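# Move wooden block from bench onto cart floor

## Task

Lift the wooden block from the bench and lay it flat on the cart's floor at the handle end, next to the profiles. The drop flap must stay open, and anything already achieved must still hold at the finish. Release the block, pull both hands away so they are empty and not over or on the cart, and finish with the robot touching nothing. The robot must not fall or be left tilted, or the task fails.

## Robot and tools

ROBOT. A Rainbow Robotics RB-Y1 in a physics simulator. It has a two-wheel differential base with rear casters, two 7-joint arms with parallel grippers, a two-joint head, and a torso. The torso has a folding leg (squat, shift), a pitch and a yaw. The base is 0.58 m wide, reaches 0.10 m ahead of the wheel axle and 0.57 m behind it, and sweeps a 0.58 m radius when it spins in place. It cannot move sideways. The wrist camera cases stick out sideways and can strike things.

FRAMES. Base frame: origin on the floor midway between the drive wheels, x forward, y left, z up, in metres. The left_hand and right_hand readouts give the point between the finger pads, 0.03 m back from the tips, in this frame. The fingers point along the hand's -z and close along its x. Readouts can be off at long reach or under load. The odometry frame is the base frame as it was at the start; base_odometry only counts wheel rotation, so slipping shows up as travel. Headings are in rad, positive to the left.

TOOL move. Each call carries at most one action. Allowed combinations:
- base and/or joints, optionally with min_time_s or contact_limits;
- target, optionally with min_time_s;
- contact_limits by itself.
A call with no action just reports state and images.

base: a single velocity command {x_m_s, turn_rad_s, for_s}. Forward speed in m/s, 0.005 to 1.5 either sign, or 0. Left turn rate in rad/s, 0.02 to 1.509 either sign, or 0. Duration 0.1 to 5 s. A speed you omit counts as 0. These are velocities held for a time, not a destination. Acceleration is 0.4 m/s² (turning 0.5 rad/s²), and coasting to a stop can take up to about 3 s more. Distance is roughly speed × for_s.

joints: one object keyed by joint name, each value an absolute target in rad (grippers in m of opening).
- torso_squat_rad 0..1.2
- torso_shift_rad -0.3..0.6
- torso_pitch_rad -0.2..1.4 (positive bows forward)
- torso_yaw_rad -1.5..1.5 (positive left; raise both arms 0.2 rad outward first)
- shoulder pitch ±2.356 (negative swings the arm forward and up)
- left shoulder roll 0..3.141; right shoulder roll -3.141..0 (away from the body)
- shoulder yaw ±2.094
- elbow -2.617..0.01 (negative bends)
- forearm roll ±3.141
- wrist pitch -1.57..1.919
- hand roll ±2.705
- gripper 0..0.1 m
- head_pan_rad ±0.523
- head_tilt_rad -0.35..1.57 (positive looks down)
Torso combined limits: squat+shift<=1.52; squat-shift+pitch<=1.57; shift+0.5pitch-0.4squat<=0.7; shift+0.3pitch-0.5squat<=0.39.

target: a single-hand absolute pose {side "left"/"right", x, y, z in m in the base frame (-3..3), quat_wxyz as the hand lines print it}. It is converted once to joint angles, so the hand follows an arc. Break long moves into short steps. Status is "reached" (within 10 mm and 2°), "short" with the remaining error, or "refused" with a reason.

min_time_s: 0.1 to 8, the minimum duration of the arm, head and torso motions. contact_limits: {left_gripper_m, right_gripper_m} in mA, 200 to 672.5 (the default). A lower value means a softer grip, and it stays in effect until changed. cameras: a list from head_camera, left_wrist_camera, right_wrist_camera, or "all". blocking: false returns after about 0.5 s while the motion continues; a new target is refused while anything is still moving.

GRASP. Command an opening at least 0.005 m narrower than the block. The gripper then shows "off_target" or "done", and both are normal. Each arm is rated for 3 kg.

OTHER TOOLS.
- wait {seconds 0..10, cameras}: lets time pass and returns early once motions settle.
- stop {cameras}: brakes everything; braked parts report "stopped".
- zoom_image {camera, region [x0,y0,x1,y1] pixels, max 504×504}: a closer look at the most recent image.
- read_manual {section "licences"}: licence text only.
- finished_scene {scene}: ends the scene. Make no further calls after it.

RESULT LINES. "move" shows done or the worst status. The base reports done even when blocked; it notes how long the command was sent. Other statuses:
- off_target: came to rest away from the goal and may still be pushing.
- time_out: likely blocked.
- contact_stop: torso only.
- limit_stop_at_<name>: a self-collision guard, or limit_stop_at_motor_heat.
- not_followed / "joint command not followed": the arm-to-arm check held the arm back.
- torque_fault: the robot freezes for 10 s.
A stop you did not command cancels the remaining calls in that reply. on_its_own lists things nobody commanded. lidar_m gives 12 sectors of 30° counter-clockwise from straight ahead, at 0.23 m height. motor_effort shows wheel load in %; a high reading at rest means the base is pushing on something. The torque and external-torque lines follow joint order. The wrist force and torque lines are raw and include offsets. Motor temperatures: MOTOR HOT at 65 °C, and a braking fault at 80 °C. wheel_motors_off=1 means the wheels stalled and are off for 2 s.

AVOID.
- Dropping the block from height, or letting go while it is still moving.
- Ramming furniture, as the base does not stop itself.
- Arms hitting or pressing on each other; keep shoulder rolls about 0.5 rad outward.
- Rapid bowing or squatting with the arms reaching forward or holding a load.
- Abrupt stops while driving.
- Leaning so far that a wheel lifts.
- Holding a stretched arm under load for long, which heats motors.
- Driving the base while the upper body could snag on the bench or cart.
At the end, open the gripper, back the hands off the cart, and leave the robot upright and touching nothing.

Each tool is called by a JSON object that holds its "fn" and its "kwargs", one argument or row to a line.

## Session

{"fn": "move", "kwargs": {
  "joints": {"head_tilt_rad":0.7,"head_pan_rad":0.5},
  "cameras": ["head_camera"]
}}

{"fn": "move", "kwargs": {
  "joints": {"head_tilt_rad":0.7,"head_pan_rad":-0.5},
  "cameras": ["head_camera"]
}}

Scene clock: 1.00 s.
Joint torques (N m): left_arm=[-1.56 -0.75 0.68 -0.48 -0.13 -0.55 -0.13] | right_arm=[-3.64 -0.59 -0.77 -1.42 0.04 -0.56 0]
External joint torques (N m): left_arm=[-0.18 -0.9 0.67 0.08 -0.14 -0.13 -0.12] | right_arm=[-0.04 0.53 -0.73 0.22 -0.03 0.03 -0.02]
Motor temperatures (°C): left_arm=[30 28 31 36 34 32 37] | right_arm=[34 30 32 30 35 36 34]
Wrist force (N): left_arm=[-0.1 1.3 -7.8] | right_arm=[-2.6 0.9 -4.7]
Wrist torque (N m): left_arm=[-0.30 0.15 0.11] | right_arm=[-0.08 -0.10 -0.10]
Wrist force, peak (N): left_arm=[0.1 1.6 -7.9] | right_arm=[-2.9 0.8 -5.4]
move: done
base_odometry: x=+0.000 y=+0.000 heading=+0.000
lidar_m: 0.74 1.04 1.57 4.56 1.51 1.06 1.01 1.09 1.44 3.61 1.10 0.79
base_status: not commanded
joint_positions: torso_squat_rad=+0.350 torso_shift_rad=+0.000 torso_pitch_rad=+0.000 torso_yaw_rad=+0.000 left_shoulder_pitch_rad=+0.037 left_shoulder_roll_rad=+0.004 left_shoulder_yaw_rad=-0.043 left_elbow_rad=-0.196 left_forearm_roll_rad=-0.014 left_wrist_pitch_rad=+0.002 left_hand_roll_rad=+0.027 left_gripper_m=+0.099 right_shoulder_pitch_rad=-0.040 right_shoulder_roll_rad=-0.021 right_shoulder_yaw_rad=-0.018 right_elbow_rad=-0.235 right_forearm_roll_rad=+0.049 right_wrist_pitch_rad=-0.014 right_hand_roll_rad=+0.035 right_gripper_m=+0.099 head_pan_rad=+0.500 head_tilt_rad=+0.700
joint_status: all done
wheel_motors_off: 0
motor_effort: left_wheel=+0(1) right_wheel=+0(2)
chest: x=-0.2280 y=+0.0001 z=+1.2475 quat_wxyz=(+1.000, +0.000, +0.000, +0.000) (m; base frame)
left_hand: x=-0.1598 y=+0.2200 z=+0.5653 quat_wxyz=(+0.997, +0.000, -0.079, -0.009) (m; base frame)
right_hand: x=-0.0823 y=-0.2360 z=+0.5770 quat_wxyz=(+0.989, -0.016, -0.142, +0.041) (m; base frame)
pictures: head_camera
camera_calibration:
head_camera: T_world_to_cam=[[0.478026, -0.877781, -0.0314978, 0.143225], [-0.53863, -0.264626, -0.799906, 1.09862], [0.693807, 0.399341, -0.599298, 0.955485], [0, 0, 0, 1]] pos_world=[-0.139639, 0.034878, 1.45592]

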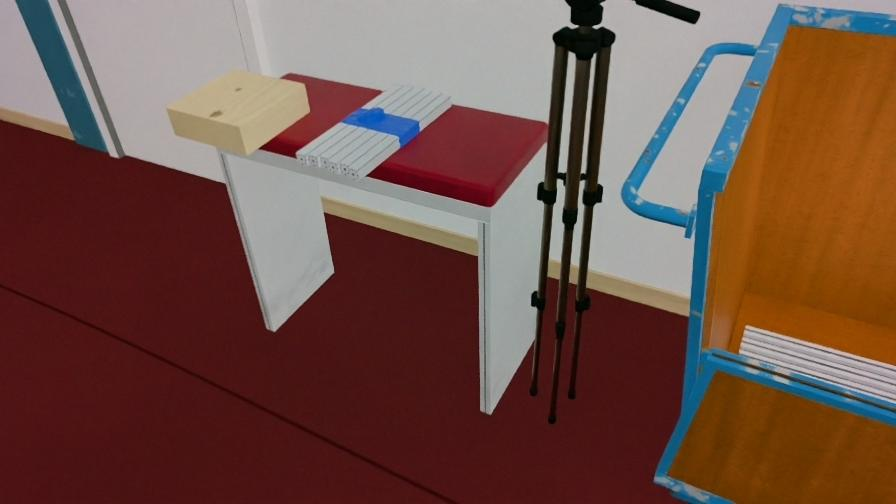

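Scene clock: 2.33 s.
Joint torques (N m): left_arm=[-1.48 -0.68 0.63 -0.47 -0.09 -0.53 0.07] | right_arm=[-3.64 -0.6 -0.55 -1.66 -0.1 -0.51 -0.14]
External joint torques (N m): left_arm=[-0.1 -0.83 0.62 0.09 -0.09 -0.1 0.08] | right_arm=[-0.05 0.52 -0.51 -0.03 -0.16 0.08 -0.15]
Wrist force (N): left_arm=[-0.5 1.0 -7.4] | right_arm=[-2.4 1.8 -4.5]
Wrist torque (N m): left_arm=[-0.22 0.12 0.12] | right_arm=[-0.18 -0.07 -0.11]
Wrist force, peak (N): left_arm=[-0.7 1.3 -8.3] | right_arm=[-2.9 1.1 -5.5]
move: done
base_odometry: x=+0.000 y=+0.000 heading=+0.000
lidar_m: 0.74 1.03 1.57 4.56 1.51 1.08 1.01 1.08 1.44 3.62 1.09 0.78
base_status: not commanded
joint_positions: torso_squat_rad=+0.350 torso_shift_rad=+0.000 torso_pitch_rad=+0.000 torso_yaw_rad=+0.000 left_shoulder_pitch_rad=+0.037 left_shoulder_roll_rad=+0.004 left_shoulder_yaw_rad=-0.043 left_elbow_rad=-0.196 left_forearm_roll_rad=-0.014 left_wrist_pitch_rad=+0.002 left_hand_roll_rad=+0.027 left_gripper_m=+0.099 right_shoulder_pitch_rad=-0.040 right_shoulder_roll_rad=-0.021 right_shoulder_yaw_rad=-0.018 right_elbow_rad=-0.235 right_forearm_roll_rad=+0.049 right_wrist_pitch_rad=-0.014 right_hand_roll_rad=+0.035 right_gripper_m=+0.099 head_pan_rad=-0.500 head_tilt_rad=+0.700
joint_status: all done
wheel_motors_off: 0
motor_effort: left_wheel=+0(1) right_wheel=-1(2)
chest: x=-0.2280 y=+0.0001 z=+1.2475 quat_wxyz=(+1.000, +0.000, +0.000, +0.000) (m; base frame)
left_hand: x=-0.1598 y=+0.2200 z=+0.5653 quat_wxyz=(+0.997, +0.000, -0.079, -0.009) (m; base frame)
right_hand: x=-0.0823 y=-0.2360 z=+0.5770 quat_wxyz=(+0.989, -0.016, -0.142, +0.041) (m; base frame)
pictures: head_camera
camera_calibration:
head_camera: T_world_to_cam=[[-0.480297, -0.876541, -0.0314578, -0.054214], [-0.513621, 0.310148, -0.800001, 1.10379], [0.710991, -0.368081, -0.599173, 0.958982], [0, 0, 0, 1]] pos_world=[-0.140939, -0.036874, 1.45592]

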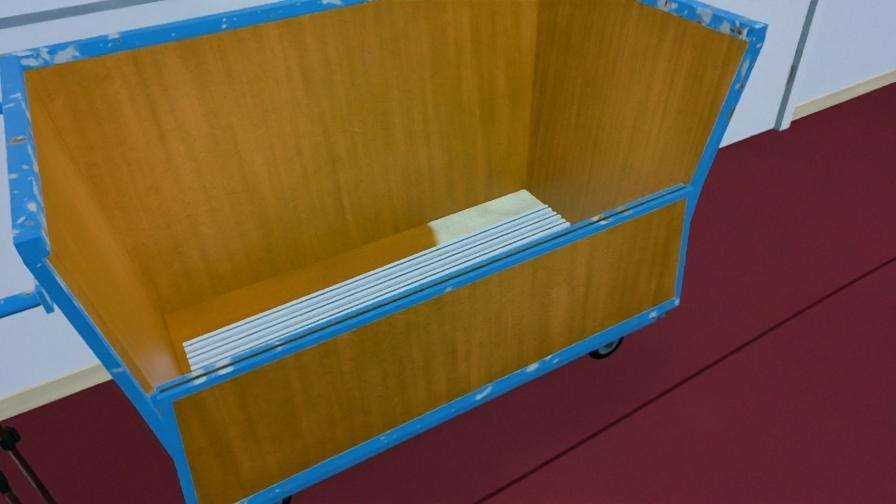

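{"fn": "move", "kwargs": {
  "base": {"turn_rad_s":0.8,"for_s":1.865},
  "joints": {"head_tilt_rad":0.35,"head_pan_rad":0,"torso_squat_rad":0.9,"torso_pitch_rad":0.3,"right_shoulder_roll_rad":-0.3,"right_elbow_rad":-1.9,"right_shoulder_pitch_rad":0.5}
}}

{"fn": "move", "kwargs": {
  "base": {"x_m_s":0.45,"for_s":2.83},
  "joints": {"right_shoulder_pitch_rad":-0.512,"right_shoulder_roll_rad":0,"right_shoulder_yaw_rad":0.428,"right_elbow_rad":-1.265,"right_forearm_roll_rad":-1.434,"right_wrist_pitch_rad":-0.599,"right_hand_roll_rad":1.326},
  "min_time_s": 2
}}

{"fn": "move", "kwargs": {
  "base": {"turn_rad_s":-0.8,"for_s":1.865},
  "cameras": ["head_camera","right_wrist_camera"]
}}

Scene clock: 22.47 s.
Joint torques (N m): left_arm=[6.01 -0.46 0.64 2.78 -0.09 0.01 -0.03] | right_arm=[3.27 -5.51 -3.79 -8.82 0.08 -1.77 0.01]
External joint torques (N m): left_arm=[-0.77 -0.72 0.61 0.12 -0.08 -0.16 -0.04] | right_arm=[-0.37 -0.33 0.09 -0.68 -0.1 -0.13 -0.03]
Wrist force (N): left_arm=[2.1 1.2 -8.6] | right_arm=[-5.7 3.0 -1.5]
Wrist torque (N m): left_arm=[-0.27 0.28 0.08] | right_arm=[-0.23 -0.28 -0.11]
Wrist force, peak (N): left_arm=[2.1 1.2 -8.6] | right_arm=[-6.3 2.1 -3.8]
move: done
base_odometry: x=+0.000 y=+0.000 heading=+1.493
lidar_m: 4.38 1.64 1.11 1.03 1.04 1.34 2.97 1.23 0.82 0.76 1.03 1.56
base_status: done (sent for 1.87 of 1.87 s)
joint_positions: torso_squat_rad=+0.900 torso_shift_rad=+0.000 torso_pitch_rad=+0.300 torso_yaw_rad=+0.000 left_shoulder_pitch_rad=+0.037 left_shoulder_roll_rad=+0.004 left_shoulder_yaw_rad=-0.043 left_elbow_rad=-0.196 left_forearm_roll_rad=-0.014 left_wrist_pitch_rad=+0.002 left_hand_roll_rad=+0.027 left_gripper_m=+0.099 right_shoulder_pitch_rad=+0.500 right_shoulder_roll_rad=-0.300 right_shoulder_yaw_rad=-0.018 right_elbow_rad=-1.900 right_forearm_roll_rad=+0.049 right_wrist_pitch_rad=-0.014 right_hand_roll_rad=+0.035 right_gripper_m=+0.099 head_pan_rad=+0.000 head_tilt_rad=+0.350
joint_status: all done
wheel_motors_off: 0
motor_effort: left_wheel=+3(33) right_wheel=+19(55)
chest: x=-0.1366 y=+0.0001 z=+1.0112 quat_wxyz=(+0.989, +0.000, +0.149, +0.000) (m; base frame)
left_hand: x=-0.2730 y=+0.2200 z=+0.3393 quat_wxyz=(+0.997, -0.002, +0.071, -0.009) (m; base frame)
right_hand: x=+0.1381 y=-0.3474 z=+0.6493 quat_wxyz=(+0.831, -0.139, -0.519, +0.141) (m; base frame)
pictures: none

Scene clock: 26.67 s.
Joint torques (N m): left_arm=[6.57 -1.02 0.78 2.82 -0.06 0 -0.06] | right_arm=[-13.15 4.75 -0.24 -9.95 1.04 -0.57 0.01]
External joint torques (N m): left_arm=[-0.22 -1.27 0.75 0.16 -0.05 -0.17 -0.07] | right_arm=[-0.13 1.46 0.23 -0.41 -0.13 -0.1 -0.04]
Wrist force (N): left_arm=[2.2 1.8 -7.3] | right_arm=[-6.8 0.8 0.9]
Wrist torque (N m): left_arm=[-0.35 0.33 0.02] | right_arm=[-0.14 -0.39 -0.21]
Wrist force, peak (N): left_arm=[1.7 1.4 -8.5] | right_arm=[-7.9 1.0 0.9]
move: done
base_odometry: x=+0.099 y=+1.271 heading=+1.494
lidar_m: 4.05 1.84 1.25 1.14 1.16 1.51 3.32 1.35 1.08 0.80 1.42 1.80
base_status: done (sent for 2.83 of 2.83 s)
joint_positions: torso_squat_rad=+0.900 torso_shift_rad=+0.000 torso_pitch_rad=+0.300 torso_yaw_rad=+0.000 left_shoulder_pitch_rad=+0.037 left_shoulder_roll_rad=+0.004 left_shoulder_yaw_rad=-0.043 left_elbow_rad=-0.196 left_forearm_roll_rad=-0.014 left_wrist_pitch_rad=+0.002 left_hand_roll_rad=+0.027 left_gripper_m=+0.099 right_shoulder_pitch_rad=-0.512 right_shoulder_roll_rad=+0.000 right_shoulder_yaw_rad=+0.428 right_elbow_rad=-1.265 right_forearm_roll_rad=-1.434 right_wrist_pitch_rad=-0.599 right_hand_roll_rad=+1.326 right_gripper_m=+0.099 head_pan_rad=+0.000 head_tilt_rad=+0.350
joint_status: all done
wheel_motors_off: 0
motor_effort: left_wheel=+15(45) right_wheel=-13(56)
chest: x=-0.1365 y=+0.0001 z=+1.0112 quat_wxyz=(+0.989, +0.000, +0.150, +0.000) (m; base frame)
left_hand: x=-0.2729 y=+0.2200 z=+0.3393 quat_wxyz=(+0.997, -0.002, +0.071, -0.009) (m; base frame)
right_hand: x=+0.4011 y=-0.0550 z=+0.7572 quat_wxyz=(+0.706, +0.000, -0.708, +0.000) (m; base frame)
pictures: none

Scene clock: 30.50 s.
Joint torques (N m): left_arm=[6.36 -0.85 0.84 2.67 -0.03 0 0.12] | right_arm=[-13.17 4.47 -0.34 -10.12 1.03 -0.47 0.06]
External joint torques (N m): left_arm=[-0.43 -1.1 0.81 0.01 -0.03 -0.18 0.11] | right_arm=[-0.15 1.19 0.13 -0.58 -0.14 -0.01 0.01]
Wrist force (N): left_arm=[1.9 1.7 -7.0] | right_arm=[-7.3 0.7 1.6]
Wrist torque (N m): left_arm=[-0.33 0.31 0.07] | right_arm=[-0.11 -0.42 -0.23]
Wrist force, peak (N): left_arm=[1.8 1.9 -8.5] | right_arm=[-7.9 0.7 1.2]
move: done
base_odometry: x=+0.099 y=+1.271 heading=+0.001
lidar_m: 0.78 1.42 1.92 4.34 1.70 1.22 1.14 1.22 1.61 4.09 1.33 1.07
base_status: done (sent for 1.87 of 1.87 s)
joint_positions: torso_squat_rad=+0.900 torso_shift_rad=+0.000 torso_pitch_rad=+0.300 torso_yaw_rad=+0.000 left_shoulder_pitch_rad=+0.037 left_shoulder_roll_rad=+0.004 left_shoulder_yaw_rad=-0.043 left_elbow_rad=-0.196 left_forearm_roll_rad=-0.014 left_wrist_pitch_rad=+0.002 left_hand_roll_rad=+0.027 left_gripper_m=+0.099 right_shoulder_pitch_rad=-0.512 right_shoulder_roll_rad=+0.000 right_shoulder_yaw_rad=+0.428 right_elbow_rad=-1.265 right_forearm_roll_rad=-1.434 right_wrist_pitch_rad=-0.599 right_hand_roll_rad=+1.326 right_gripper_m=+0.099 head_pan_rad=+0.000 head_tilt_rad=+0.350
joint_status: not commanded
wheel_motors_off: 0
motor_effort: left_wheel=+20(39) right_wheel=+1(44)
chest: x=-0.1365 y=+0.0001 z=+1.0112 quat_wxyz=(+0.989, +0.000, +0.149, +0.000) (m; base frame)
left_hand: x=-0.2730 y=+0.2200 z=+0.3393 quat_wxyz=(+0.997, -0.002, +0.071, -0.009) (m; base frame)
right_hand: x=+0.4011 y=-0.0550 z=+0.7572 quat_wxyz=(+0.706, +0.000, -0.708, +0.000) (m; base frame)
pictures: head_camera, right_wrist_camera
camera_calibration:
head_camera: T_world_to_cam=[[0.000210178, -0.999502, -0.0315675, 0.0368775], [-0.558919, 0.0260591, -0.828813, 1.01127], [0.829223, 0.0178179, -0.558634, 0.659853], [0, 0, 0, 1]] pos_world=[0.0180436, -0.00125083, 1.20793]
right_wrist_camera: T_world_to_cam=[[0.0286057, -0.0280202, -0.999198, 0.742351], [-0.506863, 0.861159, -0.03866, 0.307012], [0.861552, 0.507562, 0.0104316, -0.253268], [0, 0, 0, 1]] pos_world=[0.352581, -0.115036, 0.756267]

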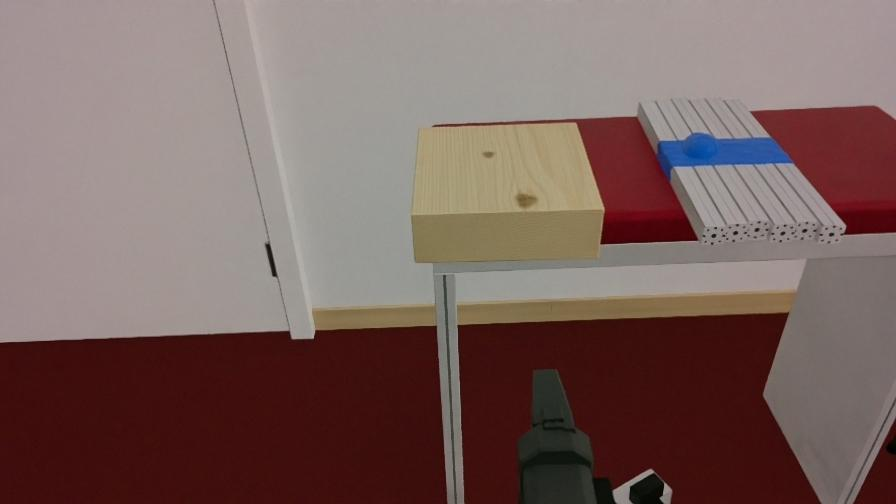

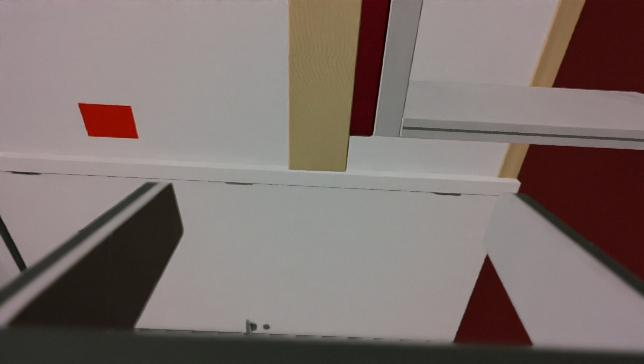

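{"fn": "move", "kwargs": {
  "base": {"x_m_s":0.25,"for_s":1.332},
  "joints": {"torso_squat_rad":0.894},
  "cameras": ["head_camera","right_wrist_camera"]
}}

Scene clock: 37.80 s.
Joint torques (N m): left_arm=[6.49 -0.88 0.73 2.73 -0.02 0.05 0.01] | right_arm=[-13.24 4.7 -0.46 -10.26 1.02 -0.63 -0.02]
External joint torques (N m): left_arm=[-0.29 -1.13 0.7 0.07 -0.02 -0.12 0.01] | right_arm=[-0.22 1.42 0.01 -0.72 -0.15 -0.16 -0.07]
Wrist force (N): left_arm=[2.1 0.7 -7.6] | right_arm=[-7.3 0.9 1.0]
Wrist torque (N m): left_arm=[-0.28 0.25 0.07] | right_arm=[-0.15 -0.45 -0.21]
Wrist force, peak (N): left_arm=[1.3 2.0 -8.8] | right_arm=[-7.8 1.1 1.5]
move: done
base_odometry: x=+0.432 y=+1.271 heading=+0.001
lidar_m: 0.45 1.10 1.47 3.77 2.21 1.55 1.47 1.55 2.07 1.33 0.83 0.94
base_status: done (sent for 1.33 of 1.33 s)
joint_positions: torso_squat_rad=+0.894 torso_shift_rad=+0.000 torso_pitch_rad=+0.300 torso_yaw_rad=+0.000 left_shoulder_pitch_rad=+0.037 left_shoulder_roll_rad=+0.004 left_shoulder_yaw_rad=-0.043 left_elbow_rad=-0.196 left_forearm_roll_rad=-0.014 left_wrist_pitch_rad=+0.002 left_hand_roll_rad=+0.027 left_gripper_m=+0.099 right_shoulder_pitch_rad=-0.512 right_shoulder_roll_rad=+0.000 right_shoulder_yaw_rad=+0.428 right_elbow_rad=-1.265 right_forearm_roll_rad=-1.434 right_wrist_pitch_rad=-0.599 right_hand_roll_rad=+1.326 right_gripper_m=+0.099 head_pan_rad=+0.000 head_tilt_rad=+0.350
joint_status: all done
wheel_motors_off: 0
motor_effort: left_wheel=-8(49) right_wheel=+8(38)
chest: x=-0.1365 y=+0.0001 z=+1.0145 quat_wxyz=(+0.989, +0.000, +0.150, +0.000) (m; base frame)
left_hand: x=-0.2729 y=+0.2200 z=+0.3426 quat_wxyz=(+0.997, -0.002, +0.071, -0.009) (m; base frame)
right_hand: x=+0.4011 y=-0.0550 z=+0.7604 quat_wxyz=(+0.706, +0.000, -0.708, +0.000) (m; base frame)
pictures: head_camera, right_wrist_camera
camera_calibration:
head_camera: T_world_to_cam=[[0.000210178, -0.999502, -0.0315675, 0.0369816], [-0.558919, 0.0260591, -0.828813, 1.014], [0.829223, 0.0178179, -0.558634, 0.661696], [0, 0, 0, 1]] pos_world=[0.0180436, -0.00125083, 1.21123]
right_wrist_camera: T_world_to_cam=[[0.0286072, -0.0280228, -0.999198, 0.745548], [-0.506863, 0.861159, -0.0386631, 0.307138], [0.861552, 0.507562, 0.0104316, -0.253301], [0, 0, 0, 1]] pos_world=[0.352581, -0.115036, 0.759467]

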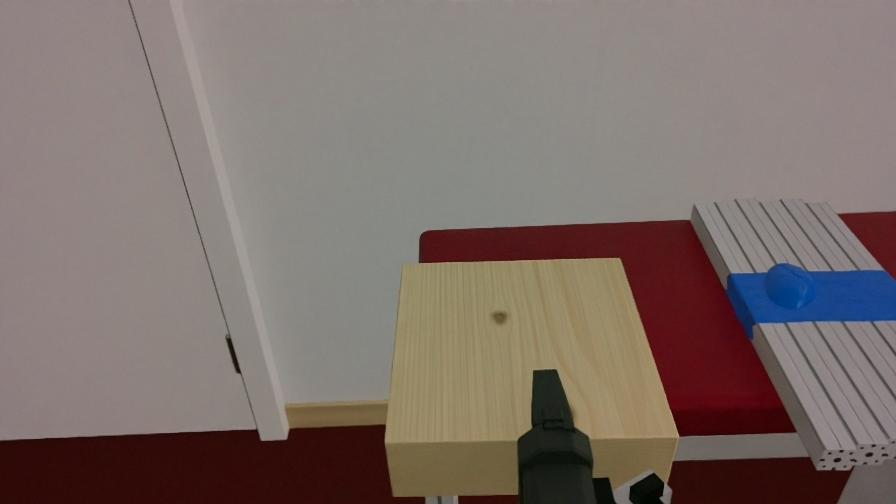

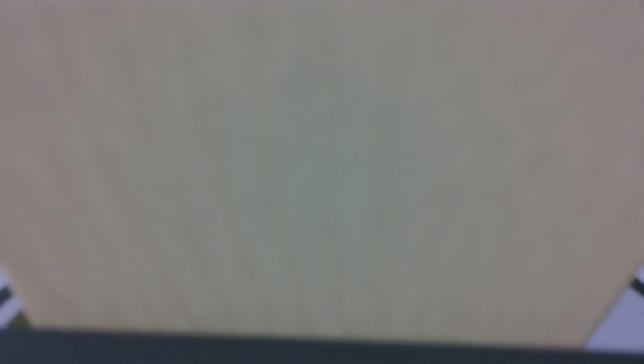

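{"fn": "move", "kwargs": {
  "target": {"side":"right","x":0.401,"y":-0.039,"z":0.7604,"quat_wxyz":[0.7071,0,-0.7071,0]}
}}

{"fn": "move", "kwargs": {
  "contact_limits": {"right_gripper_m":350},
  "joints": {"right_gripper_m":0.05},
  "cameras": ["head_camera","right_wrist_camera"]
}}

Scene clock: 39.73 s.
Joint torques (N m): left_arm=[6.55 -0.5 0.72 2.9 -0.05 0 0.02] | right_arm=[-14.47 4.76 -0.75 -9.65 1.22 -0.46 0.2]
External joint torques (N m): left_arm=[-0.23 -0.74 0.69 0.24 -0.05 -0.18 0.01] | right_arm=[-1.06 1.17 -0.03 -0.26 -0.04 0 0.15]
Wrist force (N): left_arm=[1.9 0.9 -7.6] | right_arm=[-7.0 0.5 1.6]
Wrist torque (N m): left_arm=[-0.23 0.29 0.07] | right_arm=[-0.09 -0.39 -0.23]
Wrist force, peak (N): left_arm=[1.5 1.4 -8.6] | right_arm=[-7.6 1.4 1.5]
move: done
base_odometry: x=+0.432 y=+1.271 heading=+0.001
lidar_m: 0.44 1.11 1.46 3.77 2.20 1.56 1.48 1.56 2.07 1.33 0.84 0.95
base_status: not commanded
joint_positions: torso_squat_rad=+0.894 torso_shift_rad=+0.000 torso_pitch_rad=+0.300 torso_yaw_rad=+0.000 left_shoulder_pitch_rad=+0.037 left_shoulder_roll_rad=+0.004 left_shoulder_yaw_rad=-0.043 left_elbow_rad=-0.196 left_forearm_roll_rad=-0.014 left_wrist_pitch_rad=+0.002 left_hand_roll_rad=+0.027 left_gripper_m=+0.099 right_shoulder_pitch_rad=-0.555 right_shoulder_roll_rad=+0.000 right_shoulder_yaw_rad=+0.488 right_elbow_rad=-1.222 right_forearm_roll_rad=-1.481 right_wrist_pitch_rad=-0.665 right_hand_roll_rad=+1.333 right_gripper_m=+0.099 head_pan_rad=+0.000 head_tilt_rad=+0.350
joint_status: all done
wheel_motors_off: 0
motor_effort: left_wheel=-8(8) right_wheel=+9(9)
chest: x=-0.1365 y=+0.0001 z=+1.0145 quat_wxyz=(+0.989, +0.000, +0.149, +0.000) (m; base frame)
left_hand: x=-0.2730 y=+0.2200 z=+0.3426 quat_wxyz=(+0.997, -0.002, +0.071, -0.009) (m; base frame)
right_hand: x=+0.4009 y=-0.0391 z=+0.7603 quat_wxyz=(+0.707, +0.000, -0.707, +0.000) (m; base frame)
right_hand_status: reached (checked arc, planned for 0.3 s): 0 mm and 0.0 deg off.
pictures: none

Scene clock: 40.80 s.
Joint torques (N m): left_arm=[6.41 -1.03 0.88 2.65 -0.05 0 0.04] | right_arm=[-11.23 4.77 -0.47 -5.13 -0.51 0.48 0.12]
External joint torques (N m): left_arm=[-0.36 -1.28 0.85 -0.01 -0.04 -0.18 0.03] | right_arm=[2.21 1.19 0.25 4.27 -1.78 0.93 0.07]
Wrist force (N): left_arm=[2.3 0.9 -7.3] | right_arm=[4.5 -0.7 10.1]
Wrist torque (N m): left_arm=[-0.26 0.30 0.05] | right_arm=[-0.13 -1.14 -0.39]
Wrist force, peak (N): left_arm=[1.9 1.1 -8.2] | right_arm=[6.4 -0.5 10.5]
move: off_target
base_odometry: x=+0.432 y=+1.271 heading=+0.001
lidar_m: 0.45 1.10 1.47 3.77 2.19 1.56 1.49 1.54 2.06 1.32 0.83 0.94
base_status: not commanded
joint_positions: torso_squat_rad=+0.894 torso_shift_rad=+0.000 torso_pitch_rad=+0.300 torso_yaw_rad=+0.000 left_shoulder_pitch_rad=+0.037 left_shoulder_roll_rad=+0.004 left_shoulder_yaw_rad=-0.043 left_elbow_rad=-0.196 left_forearm_roll_rad=-0.014 left_wrist_pitch_rad=+0.002 left_hand_roll_rad=+0.027 left_gripper_m=+0.099 right_shoulder_pitch_rad=-0.556 right_shoulder_roll_rad=+0.000 right_shoulder_yaw_rad=+0.488 right_elbow_rad=-1.224 right_forearm_roll_rad=-1.481 right_wrist_pitch_rad=-0.665 right_hand_roll_rad=+1.333 right_gripper_m=+0.077 head_pan_rad=+0.000 head_tilt_rad=+0.350
joint_status: right_gripper_m off_target (ended at +0.077, target +0.050)
wheel_motors_off: 0
motor_effort: left_wheel=-8(9) right_wheel=+7(10)
contact_limits: right_gripper_m 350 mA
chest: x=-0.1367 y=+0.0001 z=+1.0145 quat_wxyz=(+0.989, +0.000, +0.149, +0.000) (m; base frame)
left_hand: x=-0.2729 y=+0.2200 z=+0.3426 quat_wxyz=(+0.997, -0.002, +0.070, -0.009) (m; base frame)
right_hand: x=+0.4011 y=-0.0389 z=+0.7616 quat_wxyz=(+0.706, +0.000, -0.708, +0.000) (m; base frame)
pictures: head_camera, right_wrist_camera
camera_calibration:
head_camera: T_world_to_cam=[[0.000282749, -0.999504, -0.0314848, 0.036883], [-0.558503, 0.0259589, -0.829096, 1.0142], [0.829503, 0.0178188, -0.558218, 0.661573], [0, 0, 0, 1]] pos_world=[0.0176442, -0.00125113, 1.21133]
right_wrist_camera: T_world_to_cam=[[0.0285943, -0.028606, -0.999182, 0.74713], [-0.506781, 0.861185, -0.0391582, 0.293723], [0.8616, 0.507486, 0.010128, -0.261364], [0, 0, 0, 1]] pos_world=[0.352681, -0.0989384, 0.760668]

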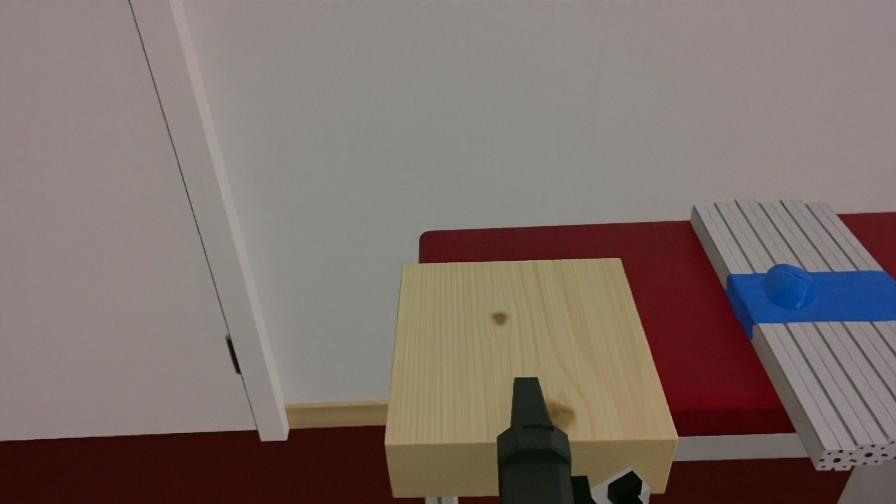

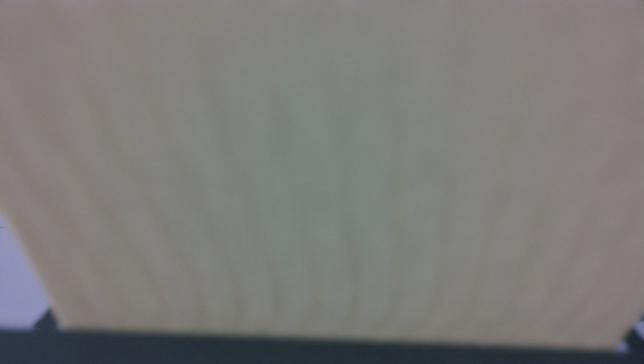

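{"fn": "move", "kwargs": {
  "contact_limits": {"right_gripper_m":672.5}
}}

{"fn": "move", "kwargs": {
  "joints": {"torso_squat_rad":0.75},
  "min_time_s": 1.5,
  "cameras": ["head_camera","right_wrist_camera"]
}}

Scene clock: 41.77 s.
Joint torques (N m): left_arm=[6.28 -0.8 0.7 2.63 -0.02 -0.09 -0.03] | right_arm=[-10.82 4.36 -0.76 -4.83 -0.53 0.64 0.09]
External joint torques (N m): left_arm=[-0.49 -1.06 0.67 -0.03 -0.02 -0.26 -0.04] | right_arm=[2.62 0.78 -0.03 4.57 -1.79 1.09 0.04]
Wrist force (N): left_arm=[1.8 0.9 -7.4] | right_arm=[5.2 -1.1 10.6]
Wrist torque (N m): left_arm=[-0.25 0.24 0.09] | right_arm=[-0.08 -1.20 -0.44]
Wrist force, peak (N): left_arm=[1.9 1.1 -8.2] | right_arm=[5.2 -1.1 10.6]
base_odometry: x=+0.432 y=+1.271 heading=+0.001
lidar_m: 0.45 1.11 1.48 3.76 2.20 1.56 1.48 1.53 2.08 1.34 0.83 0.96
base_status: not commanded
joint_positions: torso_squat_rad=+0.894 torso_shift_rad=+0.000 torso_pitch_rad=+0.300 torso_yaw_rad=+0.000 left_shoulder_pitch_rad=+0.037 left_shoulder_roll_rad=+0.004 left_shoulder_yaw_rad=-0.043 left_elbow_rad=-0.196 left_forearm_roll_rad=-0.014 left_wrist_pitch_rad=+0.002 left_hand_roll_rad=+0.027 left_gripper_m=+0.099 right_shoulder_pitch_rad=-0.556 right_shoulder_roll_rad=+0.000 right_shoulder_yaw_rad=+0.488 right_elbow_rad=-1.224 right_forearm_roll_rad=-1.481 right_wrist_pitch_rad=-0.665 right_hand_roll_rad=+1.333 right_gripper_m=+0.076 head_pan_rad=+0.000 head_tilt_rad=+0.350
joint_status: not commanded
wheel_motors_off: 0
motor_effort: left_wheel=-7(8) right_wheel=+9(10)
contact_limits: right_gripper_m 672.5 mA
chest: x=-0.1367 y=+0.0001 z=+1.0145 quat_wxyz=(+0.989, +0.000, +0.149, +0.000) (m; base frame)
left_hand: x=-0.2729 y=+0.2200 z=+0.3426 quat_wxyz=(+0.997, -0.002, +0.070, -0.009) (m; base frame)
right_hand: x=+0.4011 y=-0.0389 z=+0.7617 quat_wxyz=(+0.706, +0.000, -0.708, +0.000) (m; base frame)
pictures: none

Scene clock: 43.57 s.
Joint torques (N m): left_arm=[6.54 -0.71 0.76 2.77 -0.04 -0.07 -0.01] | right_arm=[-24.78 4.4 -0.7 -21.16 5 -2.21 0.19]
External joint torques (N m): left_arm=[-0.27 -0.96 0.73 0.09 -0.04 -0.25 -0.02] | right_arm=[-11.44 0.81 -0.01 -11.77 3.73 -1.75 0.14]
Wrist force (N): left_arm=[1.9 1.0 -7.0] | right_arm=[-28.7 1.6 0.1]
Wrist torque (N m): left_arm=[-0.26 0.26 0.10] | right_arm=[-0.10 1.52 -0.15]
Wrist force, peak (N): left_arm=[2.4 1.4 -8.3] | right_arm=[-30.0 1.5 0.5]
move: done
base_odometry: x=+0.432 y=+1.271 heading=+0.001
lidar_m: 0.46 1.10 1.47 3.76 2.19 1.56 1.48 1.56 2.07 1.34 0.84 0.95
base_status: not commanded
joint_positions: torso_squat_rad=+0.750 torso_shift_rad=+0.000 torso_pitch_rad=+0.301 torso_yaw_rad=+0.000 left_shoulder_pitch_rad=+0.037 left_shoulder_roll_rad=+0.004 left_shoulder_yaw_rad=-0.043 left_elbow_rad=-0.196 left_forearm_roll_rad=-0.014 left_wrist_pitch_rad=+0.002 left_hand_roll_rad=+0.027 left_gripper_m=+0.099 right_shoulder_pitch_rad=-0.553 right_shoulder_roll_rad=+0.000 right_shoulder_yaw_rad=+0.488 right_elbow_rad=-1.220 right_forearm_roll_rad=-1.482 right_wrist_pitch_rad=-0.664 right_hand_roll_rad=+1.333 right_gripper_m=+0.074 head_pan_rad=+0.000 head_tilt_rad=+0.350
joint_status: all done
wheel_motors_off: 0
motor_effort: left_wheel=-7(8) right_wheel=+7(11)
contact_limits: right_gripper_m 672.5 mA
chest: x=-0.1360 y=+0.0001 z=+1.0882 quat_wxyz=(+0.989, +0.000, +0.150, +0.000) (m; base frame)
left_hand: x=-0.2732 y=+0.2200 z=+0.4165 quat_wxyz=(+0.997, -0.002, +0.071, -0.009) (m; base frame)
right_hand: x=+0.4004 y=-0.0398 z=+0.8308 quat_wxyz=(+0.709, -0.001, -0.705, +0.000) (m; base frame)
pictures: head_camera, right_wrist_camera
camera_calibration:
head_camera: T_world_to_cam=[[0.000236383, -0.999504, -0.0314872, 0.0392009], [-0.559746, 0.0259601, -0.828258, 1.07464], [0.828664, 0.0178206, -0.559462, 0.703391], [0, 0, 0, 1]] pos_world=[0.0186426, -0.00125113, 1.28484]
right_wrist_camera: T_world_to_cam=[[0.0197024, -0.0302712, -0.999348, 0.819938], [-0.506175, 0.861676, -0.0360803, 0.294011], [0.862206, 0.506555, 0.00165458, -0.254214], [0, 0, 0, 1]] pos_world=[0.351851, -0.0997484, 0.830431]

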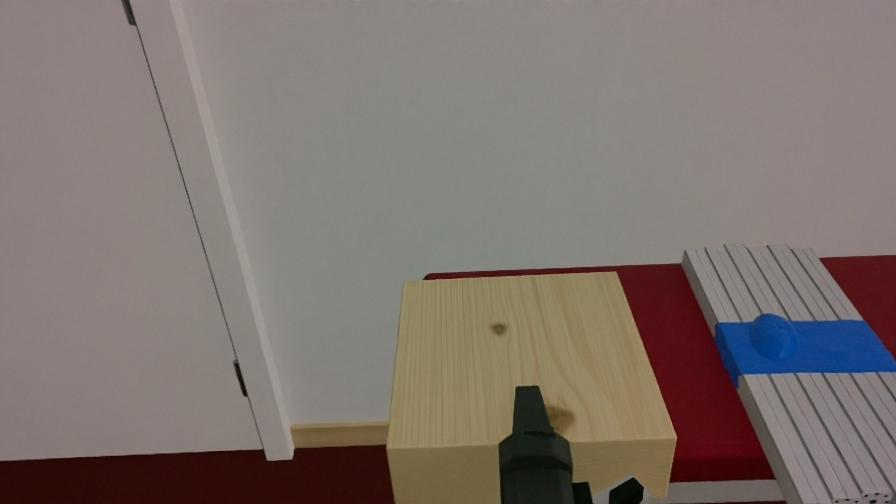

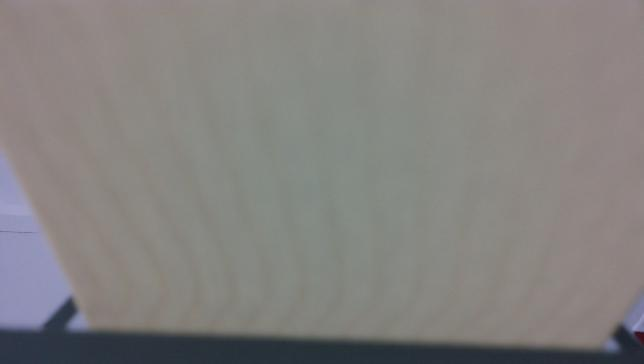

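{"fn": "move", "kwargs": {
  "base": {"x_m_s":-0.25,"for_s":1.53},
  "cameras": ["head_camera"]
}}

{"fn": "move", "kwargs": {
  "base": {"turn_rad_s":-0.7,"for_s":2.245},
  "cameras": ["head_camera"]
}}

{"fn": "move", "kwargs": {
  "base": {"x_m_s":0.4,"for_s":3.63},
  "cameras": ["head_camera"]
}}

Scene clock: 49.20 s.
Joint torques (N m): left_arm=[5.76 -0.75 0.79 2.68 -0.15 0.01 0.05] | right_arm=[-26.72 4.45 -0.82 -21.58 5.27 -2.24 0.24]
External joint torques (N m): left_arm=[-1.05 -1 0.77 0 -0.15 -0.17 0.04] | right_arm=[-13.38 0.86 -0.12 -12.2 4.01 -1.79 0.19]
Wrist force (N): left_arm=[1.6 1.2 -8.0] | right_arm=[-28.9 1.4 0.2]
Wrist torque (N m): left_arm=[-0.33 0.25 0.05] | right_arm=[-0.13 1.57 -0.15]
Wrist force, peak (N): left_arm=[2.1 1.8 -8.5] | right_arm=[-30.1 1.1 -1.2]
move: done
base_odometry: x=+0.049 y=+1.271 heading=-0.001
lidar_m: 0.83 1.48 1.96 4.33 1.62 1.16 1.10 1.15 1.55 3.88 1.37 1.10
base_status: done (sent for 1.53 of 1.53 s)
joint_positions: torso_squat_rad=+0.750 torso_shift_rad=+0.000 torso_pitch_rad=+0.301 torso_yaw_rad=+0.000 left_shoulder_pitch_rad=+0.037 left_shoulder_roll_rad=+0.004 left_shoulder_yaw_rad=-0.043 left_elbow_rad=-0.196 left_forearm_roll_rad=-0.014 left_wrist_pitch_rad=+0.002 left_hand_roll_rad=+0.027 left_gripper_m=+0.099 right_shoulder_pitch_rad=-0.552 right_shoulder_roll_rad=+0.000 right_shoulder_yaw_rad=+0.488 right_elbow_rad=-1.219 right_forearm_roll_rad=-1.482 right_wrist_pitch_rad=-0.664 right_hand_roll_rad=+1.333 right_gripper_m=+0.074 head_pan_rad=+0.000 head_tilt_rad=+0.350
joint_status: not commanded
wheel_motors_off: 0
motor_effort: left_wheel=-13(29) right_wheel=+14(38)
contact_limits: right_gripper_m 672.5 mA
chest: x=-0.1361 y=+0.0001 z=+1.0882 quat_wxyz=(+0.989, +0.000, +0.150, +0.000) (m; base frame)
left_hand: x=-0.2733 y=+0.2200 z=+0.4165 quat_wxyz=(+0.997, -0.002, +0.071, -0.009) (m; base frame)
right_hand: x=+0.4002 y=-0.0399 z=+0.8306 quat_wxyz=(+0.710, -0.001, -0.705, +0.000) (m; base frame)
pictures: head_camera
camera_calibration:
head_camera: T_world_to_cam=[[0.000184117, -0.999501, -0.0315715, 0.0393106], [-0.559516, 0.0260641, -0.828409, 1.07478], [0.828819, 0.0178173, -0.559233, 0.703175], [0, 0, 0, 1]] pos_world=[0.0185429, -0.00125081, 1.28484]

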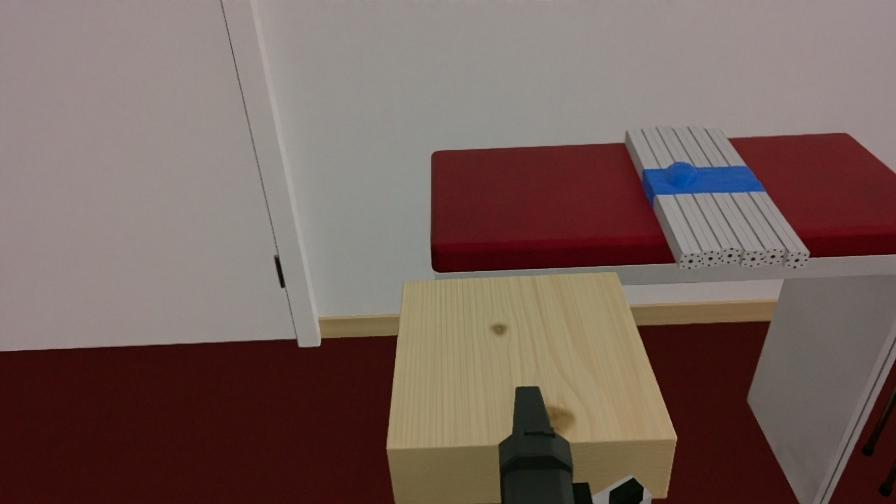

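Scene clock: 53.13 s.
Joint torques (N m): left_arm=[5.77 -0.78 0.88 2.79 -0.05 -0.07 -0.1] | right_arm=[-26.66 4.89 -0.73 -21.71 5.12 -2.53 0.15]
External joint torques (N m): left_arm=[-1.04 -1.04 0.86 0.11 -0.04 -0.24 -0.1] | right_arm=[-13.33 1.3 -0.03 -12.33 3.86 -1.95 0.1]
Wrist force (N): left_arm=[1.5 0.8 -7.6] | right_arm=[-28.5 1.8 0.4]
Wrist torque (N m): left_arm=[-0.21 0.20 0.05] | right_arm=[-0.01 1.51 -0.15]
Wrist force, peak (N): left_arm=[2.2 1.7 -8.4] | right_arm=[-29.4 2.8 -0.2]
move: done
base_odometry: x=+0.048 y=+1.271 heading=-1.563
lidar_m: 3.81 1.36 1.11 0.83 1.46 1.96 4.32 1.63 1.17 1.11 1.13 1.52
base_status: done (sent for 2.23 of 2.23 s)
joint_positions: torso_squat_rad=+0.750 torso_shift_rad=+0.000 torso_pitch_rad=+0.301 torso_yaw_rad=+0.000 left_shoulder_pitch_rad=+0.037 left_shoulder_roll_rad=+0.004 left_shoulder_yaw_rad=-0.043 left_elbow_rad=-0.196 left_forearm_roll_rad=-0.014 left_wrist_pitch_rad=+0.002 left_hand_roll_rad=+0.027 left_gripper_m=+0.099 right_shoulder_pitch_rad=-0.552 right_shoulder_roll_rad=+0.000 right_shoulder_yaw_rad=+0.488 right_elbow_rad=-1.219 right_forearm_roll_rad=-1.482 right_wrist_pitch_rad=-0.664 right_hand_roll_rad=+1.333 right_gripper_m=+0.074 head_pan_rad=+0.000 head_tilt_rad=+0.350
joint_status: not commanded
wheel_motors_off: 0
motor_effort: left_wheel=+16(47) right_wheel=+1(48)
contact_limits: right_gripper_m 672.5 mA
chest: x=-0.1361 y=+0.0000 z=+1.0882 quat_wxyz=(+0.989, +0.000, +0.150, +0.000) (m; base frame)
left_hand: x=-0.2733 y=+0.2200 z=+0.4165 quat_wxyz=(+0.997, -0.002, +0.071, -0.009) (m; base frame)
right_hand: x=+0.4002 y=-0.0399 z=+0.8306 quat_wxyz=(+0.710, -0.001, -0.705, +0.000) (m; base frame)
pictures: head_camera
camera_calibration:
head_camera: T_world_to_cam=[[0.000185771, -0.999501, -0.0315715, 0.0393106], [-0.559564, 0.0260622, -0.828377, 1.07474], [0.828787, 0.0178202, -0.55928, 0.703237], [0, 0, 0, 1]] pos_world=[0.0185428, -0.00125082, 1.28484]

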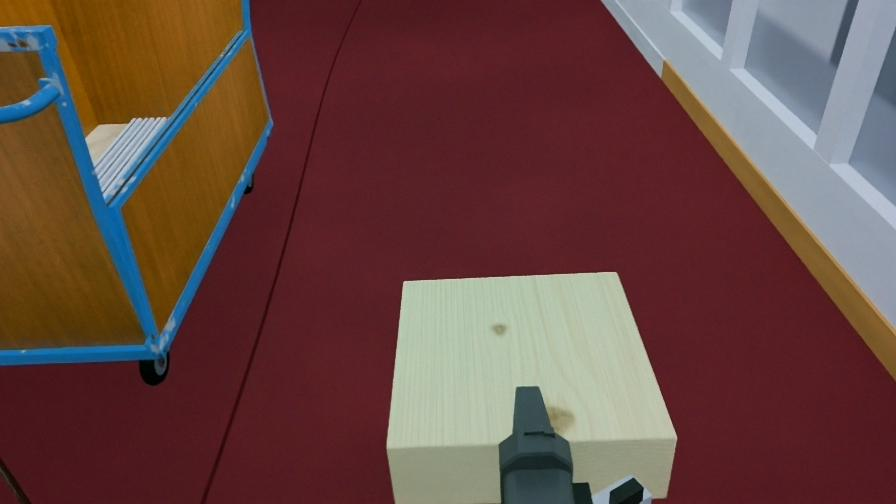

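Scene clock: 58.17 s.
Joint torques (N m): left_arm=[6.48 -0.54 0.92 2.55 -0.05 -0.13 0.03] | right_arm=[-26.21 5.05 -0.74 -21.75 5.3 -2.33 0.11]
External joint torques (N m): left_arm=[-0.33 -0.79 0.89 -0.13 -0.05 -0.31 0.02] | right_arm=[-12.88 1.46 -0.05 -12.37 4.04 -1.87 0.06]
Wrist force (N): left_arm=[1.2 0.6 -7.8] | right_arm=[-28.6 1.6 0.5]
Wrist torque (N m): left_arm=[-0.21 0.20 0.05] | right_arm=[-0.11 1.55 -0.13]
Wrist force, peak (N): left_arm=[2.2 1.3 -8.4] | right_arm=[-30.2 1.3 1.2]
move: done
base_odometry: x=+0.059 y=-0.182 heading=-1.563
lidar_m: 3.66 1.08 0.76 0.72 0.74 1.70 4.74 1.56 1.13 1.05 1.07 1.44
base_status: done (sent for 3.63 of 3.63 s)
joint_positions: torso_squat_rad=+0.750 torso_shift_rad=+0.000 torso_pitch_rad=+0.301 torso_yaw_rad=+0.000 left_shoulder_pitch_rad=+0.037 left_shoulder_roll_rad=+0.004 left_shoulder_yaw_rad=-0.043 left_elbow_rad=-0.196 left_forearm_roll_rad=-0.014 left_wrist_pitch_rad=+0.002 left_hand_roll_rad=+0.027 left_gripper_m=+0.099 right_shoulder_pitch_rad=-0.552 right_shoulder_roll_rad=+0.000 right_shoulder_yaw_rad=+0.488 right_elbow_rad=-1.219 right_forearm_roll_rad=-1.482 right_wrist_pitch_rad=-0.664 right_hand_roll_rad=+1.333 right_gripper_m=+0.074 head_pan_rad=+0.000 head_tilt_rad=+0.350
joint_status: not commanded
wheel_motors_off: 0
motor_effort: left_wheel=+1(47) right_wheel=+0(40)
contact_limits: right_gripper_m 672.5 mA
chest: x=-0.1360 y=+0.0001 z=+1.0882 quat_wxyz=(+0.989, +0.000, +0.150, +0.000) (m; base frame)
left_hand: x=-0.2731 y=+0.2200 z=+0.4165 quat_wxyz=(+0.997, -0.002, +0.071, -0.009) (m; base frame)
right_hand: x=+0.4003 y=-0.0399 z=+0.8305 quat_wxyz=(+0.710, -0.001, -0.705, +0.000) (m; base frame)
pictures: head_camera
camera_calibration:
head_camera: T_world_to_cam=[[0.000177525, -0.999502, -0.031569, 0.0393075], [-0.5597, 0.0260618, -0.828286, 1.07468], [0.828696, 0.0178162, -0.559416, 0.703331], [0, 0, 0, 1]] pos_world=[0.0186426, -0.00125081, 1.28484]

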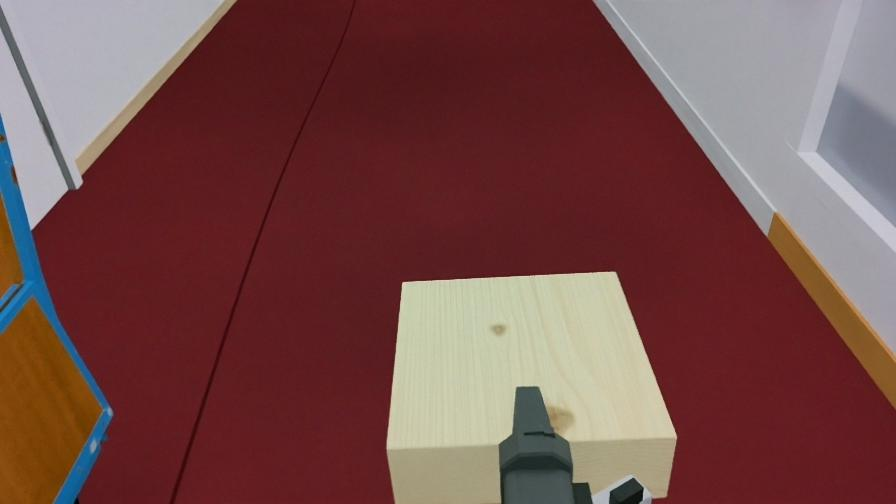

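{"fn": "move", "kwargs": {
  "joints": {"torso_squat_rad":0.7,"torso_shift_rad":0.25,"torso_pitch_rad":1.1,"left_shoulder_roll_rad":0.15,"head_tilt_rad":0.1},
  "min_time_s": 3,
  "cameras": ["head_camera"]
}}

{"fn": "move", "kwargs": {
  "target": {"side":"right","x":0.39,"y":-0.06,"z":0.68,"quat_wxyz":[0.598,0.377,-0.377,0.598]},
  "min_time_s": 3,
  "cameras": ["head_camera"]
}}

Scene clock: 65.57 s.
Joint torques (N m): left_arm=[23.3 1.82 0.99 9.51 -0.09 1.37 0] | right_arm=[-2.69 7.71 3.18 -13.52 3.72 -1.63 0.18]
External joint torques (N m): left_arm=[-1.53 -0.34 0.78 0.09 -0.07 -0.19 -0.05] | right_arm=[-5.51 1.62 -0.05 -8.15 2.93 -1.25 0.15]
Wrist force (N): left_arm=[6.3 0.1 -4.9] | right_arm=[-19.9 1.5 -20.1]
Wrist torque (N m): left_arm=[-0.15 0.55 0.04] | right_arm=[-0.18 1.10 -0.15]
Wrist force, peak (N): left_arm=[3.9 1.3 -8.0] | right_arm=[-29.9 1.4 0.3]
move: done
base_odometry: x=+0.059 y=-0.182 heading=-1.563
lidar_m: 0.41 1.06 0.77 0.72 0.74 1.70 4.75 1.56 1.11 1.06 1.07 0.43
base_status: not commanded
joint_positions: torso_squat_rad=+0.700 torso_shift_rad=+0.250 torso_pitch_rad=+1.101 torso_yaw_rad=+0.000 left_shoulder_pitch_rad=+0.037 left_shoulder_roll_rad=+0.150 left_shoulder_yaw_rad=-0.043 left_elbow_rad=-0.196 left_forearm_roll_rad=-0.014 left_wrist_pitch_rad=+0.002 left_hand_roll_rad=+0.027 left_gripper_m=+0.099 right_shoulder_pitch_rad=-0.554 right_shoulder_roll_rad=+0.000 right_shoulder_yaw_rad=+0.488 right_elbow_rad=-1.220 right_forearm_roll_rad=-1.482 right_wrist_pitch_rad=-0.664 right_hand_roll_rad=+1.333 right_gripper_m=+0.074 head_pan_rad=+0.000 head_tilt_rad=+0.100
joint_status: all done
wheel_motors_off: 0
motor_effort: left_wheel=+0(3) right_wheel=+0(3)
contact_limits: right_gripper_m 672.5 mA
chest: x=+0.1805 y=+0.0000 z=+0.9394 quat_wxyz=(+0.852, +0.000, +0.523, +0.000) (m; base frame)
left_hand: x=-0.3903 y=+0.3304 z=+0.5743 quat_wxyz=(+0.888, +0.052, +0.454, -0.052) (m; base frame)
right_hand: x=+0.3707 y=-0.0397 z=+0.3757 quat_wxyz=(+0.927, +0.000, -0.374, +0.000) (m; base frame)
pictures: head_camera
camera_calibration:
head_camera: T_world_to_cam=[[-0.0163384, -0.999502, -0.0270123, 0.0324344], [-0.909977, 0.0260593, -0.413838, 0.805383], [0.414336, 0.0178191, -0.90995, 0.711667], [0, 0, 0, 1]] pos_world=[0.43854, -0.00125083, 0.981756]

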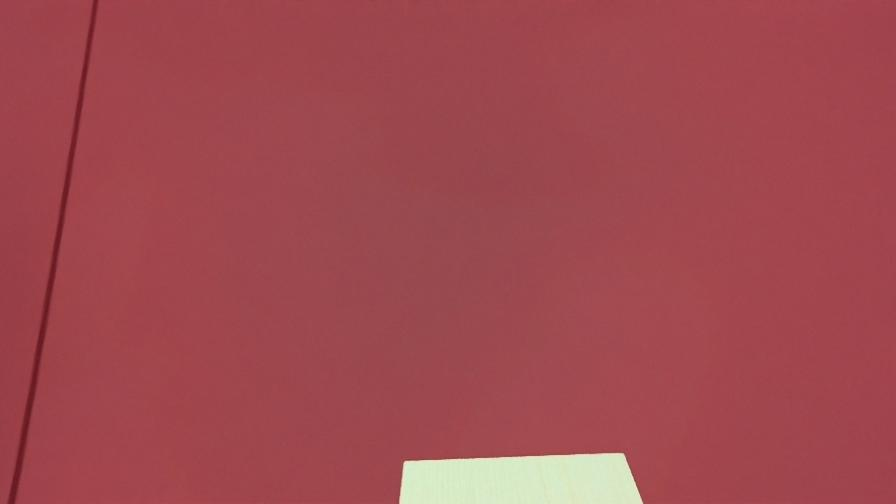

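Scene clock: 68.90 s.
Joint torques (N m): left_arm=[22.91 1.59 0.93 9.37 -0.1 1.41 0.15] | right_arm=[-5.45 -5.19 -9.34 -17.19 -3.24 -2.33 -0.33]
External joint torques (N m): left_arm=[-1.92 -0.58 0.72 -0.05 -0.09 -0.15 0.1] | right_arm=[-3.09 3.04 -4.27 -10 -2.75 -1.79 -0.37]
Wrist force (N): left_arm=[6.3 0.8 -5.4] | right_arm=[-25.4 1.2 -11.3]
Wrist torque (N m): left_arm=[-0.21 0.48 0.06] | right_arm=[-0.23 1.38 0.04]
Wrist force, peak (N): left_arm=[6.6 0.4 -6.0] | right_arm=[-22.5 -1.8 -18.5]
move: done
base_odometry: x=+0.059 y=-0.182 heading=-1.563
lidar_m: 3.65 1.06 0.75 0.72 0.75 1.70 4.74 1.58 1.12 1.06 1.09 1.44
base_status: not commanded
joint_positions: torso_squat_rad=+0.700 torso_shift_rad=+0.250 torso_pitch_rad=+1.101 torso_yaw_rad=+0.000 left_shoulder_pitch_rad=+0.037 left_shoulder_roll_rad=+0.150 left_shoulder_yaw_rad=-0.043 left_elbow_rad=-0.196 left_forearm_roll_rad=-0.014 left_wrist_pitch_rad=+0.002 left_hand_roll_rad=+0.027 left_gripper_m=+0.099 right_shoulder_pitch_rad=-0.533 right_shoulder_roll_rad=-1.407 right_shoulder_yaw_rad=+0.301 right_elbow_rad=-2.428 right_forearm_roll_rad=-1.795 right_wrist_pitch_rad=+0.405 right_hand_roll_rad=+1.279 right_gripper_m=+0.074 head_pan_rad=+0.000 head_tilt_rad=+0.100
joint_status: all done
wheel_motors_off: 0
motor_effort: left_wheel=+1(2) right_wheel=+0(3)
contact_limits: right_gripper_m 672.5 mA
chest: x=+0.1805 y=+0.0000 z=+0.9394 quat_wxyz=(+0.852, +0.000, +0.523, +0.000) (m; base frame)
left_hand: x=-0.3903 y=+0.3304 z=+0.5743 quat_wxyz=(+0.888, +0.052, +0.454, -0.052) (m; base frame)
right_hand: x=+0.3898 y=-0.0610 z=+0.6791 quat_wxyz=(+0.599, +0.376, -0.377, +0.598) (m; base frame)
right_hand_status: reached (checked arc, planned for 3.0 s): 1 mm and 0.2 deg off.
pictures: head_camera
camera_calibration:
head_camera: T_world_to_cam=[[-0.0163384, -0.999502, -0.0270123, 0.0324344], [-0.909977, 0.0260593, -0.413838, 0.805383], [0.414336, 0.0178191, -0.90995, 0.711667], [0, 0, 0, 1]] pos_world=[0.43854, -0.00125083, 0.981756]

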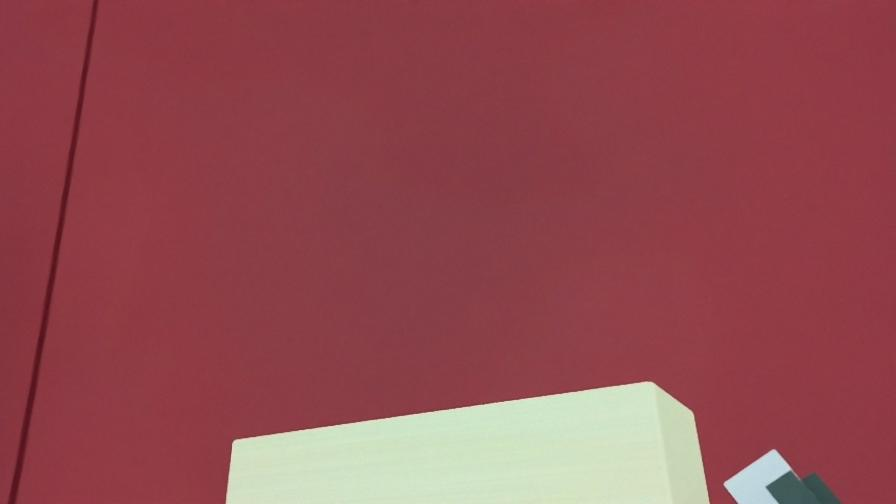

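{"fn": "move", "kwargs": {
  "joints": {"torso_squat_rad":0.4},
  "min_time_s": 1.5
}}

{"fn": "move", "kwargs": {
  "base": {"turn_rad_s":0.7,"for_s":2.27},
  "cameras": ["head_camera"]
}}

Scene clock: 72.73 s.
Joint torques (N m): left_arm=[23.18 1.59 0.9 9.48 -0.07 1.52 0.1] | right_arm=[-5.84 -5.52 -8.99 -17.23 -3.23 -2.12 -0.18]
External joint torques (N m): left_arm=[-1.65 -0.57 0.69 0.05 -0.06 -0.04 0.06] | right_arm=[-3.48 2.71 -3.93 -10.04 -2.74 -1.58 -0.23]
Wrist force (N): left_arm=[6.2 1.4 -5.2] | right_arm=[-25.3 0.4 -11.4]
Wrist torque (N m): left_arm=[-0.29 0.47 0.08] | right_arm=[-0.14 1.43 0.05]
Wrist force, peak (N): left_arm=[6.5 0.8 -6.1] | right_arm=[-26.5 1.1 -11.6]
move: done
base_odometry: x=+0.059 y=-0.182 heading=-1.563
lidar_m: 3.65 1.07 0.76 0.71 0.74 1.70 4.74 1.56 1.11 1.06 1.07 1.45
base_status: not commanded
joint_positions: torso_squat_rad=+0.400 torso_shift_rad=+0.250 torso_pitch_rad=+1.101 torso_yaw_rad=+0.000 left_shoulder_pitch_rad=+0.037 left_shoulder_roll_rad=+0.150 left_shoulder_yaw_rad=-0.043 left_elbow_rad=-0.196 left_forearm_roll_rad=-0.014 left_wrist_pitch_rad=+0.002 left_hand_roll_rad=+0.027 left_gripper_m=+0.099 right_shoulder_pitch_rad=-0.532 right_shoulder_roll_rad=-1.407 right_shoulder_yaw_rad=+0.301 right_elbow_rad=-2.428 right_forearm_roll_rad=-1.795 right_wrist_pitch_rad=+0.405 right_hand_roll_rad=+1.279 right_gripper_m=+0.074 head_pan_rad=+0.000 head_tilt_rad=+0.100
joint_status: all done
wheel_motors_off: 0
motor_effort: left_wheel=+2(2) right_wheel=-1(2)
contact_limits: right_gripper_m 672.5 mA
chest: x=+0.2076 y=+0.0001 z=+1.0453 quat_wxyz=(+0.852, +0.000, +0.523, +0.000) (m; base frame)
left_hand: x=-0.3633 y=+0.3304 z=+0.6802 quat_wxyz=(+0.888, +0.052, +0.454, -0.052) (m; base frame)
right_hand: x=+0.4169 y=-0.0610 z=+0.7850 quat_wxyz=(+0.599, +0.376, -0.377, +0.598) (m; base frame)
pictures: none

Scene clock: 76.73 s.
Joint torques (N m): left_arm=[23.15 1.42 0.9 9.52 -0.12 1.41 0.08] | right_arm=[-5.87 -5.94 -9.17 -17.23 -3.16 -2.25 -0.26]
External joint torques (N m): left_arm=[-1.68 -0.74 0.69 0.1 -0.1 -0.14 0.03] | right_arm=[-3.51 2.29 -4.11 -10.04 -2.66 -1.72 -0.3]
Wrist force (N): left_arm=[5.7 0.8 -5.1] | right_arm=[-25.8 0.9 -11.6]
Wrist torque (N m): left_arm=[-0.21 0.43 0.03] | right_arm=[-0.19 1.43 0.03]
Wrist force, peak (N): left_arm=[6.8 1.3 -5.8] | right_arm=[-26.0 0.0 -11.8]
move: done
base_odometry: x=+0.059 y=-0.182 heading=+0.023
lidar_m: 0.72 0.76 1.71 4.25 1.52 1.09 1.04 1.09 1.49 4.02 1.03 0.76
base_status: done (sent for 2.27 of 2.27 s)
joint_positions: torso_squat_rad=+0.400 torso_shift_rad=+0.250 torso_pitch_rad=+1.101 torso_yaw_rad=+0.000 left_shoulder_pitch_rad=+0.037 left_shoulder_roll_rad=+0.150 left_shoulder_yaw_rad=-0.043 left_elbow_rad=-0.196 left_forearm_roll_rad=-0.014 left_wrist_pitch_rad=+0.002 left_hand_roll_rad=+0.027 left_gripper_m=+0.099 right_shoulder_pitch_rad=-0.532 right_shoulder_roll_rad=-1.407 right_shoulder_yaw_rad=+0.301 right_elbow_rad=-2.428 right_forearm_roll_rad=-1.795 right_wrist_pitch_rad=+0.405 right_hand_roll_rad=+1.279 right_gripper_m=+0.074 head_pan_rad=+0.000 head_tilt_rad=+0.100
joint_status: not commanded
wheel_motors_off: 0
motor_effort: left_wheel=-6(35) right_wheel=+15(33)
contact_limits: right_gripper_m 672.5 mA
chest: x=+0.2076 y=+0.0001 z=+1.0453 quat_wxyz=(+0.852, +0.000, +0.523, +0.000) (m; base frame)
left_hand: x=-0.3633 y=+0.3305 z=+0.6802 quat_wxyz=(+0.888, +0.052, +0.454, -0.052) (m; base frame)
right_hand: x=+0.4169 y=-0.0610 z=+0.7850 quat_wxyz=(+0.599, +0.376, -0.377, +0.598) (m; base frame)
pictures: head_camera
camera_calibration:
head_camera: T_world_to_cam=[[-0.0162506, -0.999504, -0.026974, 0.0356549], [-0.909978, 0.0259636, -0.413842, 0.873873], [0.414338, 0.0178206, -0.909949, 0.796801], [0, 0, 0, 1]] pos_world=[0.46564, -0.00125112, 1.08766]

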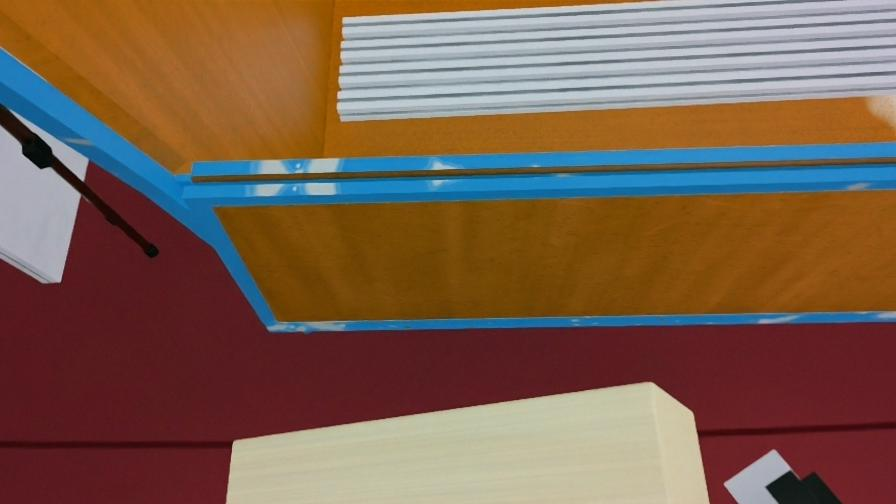

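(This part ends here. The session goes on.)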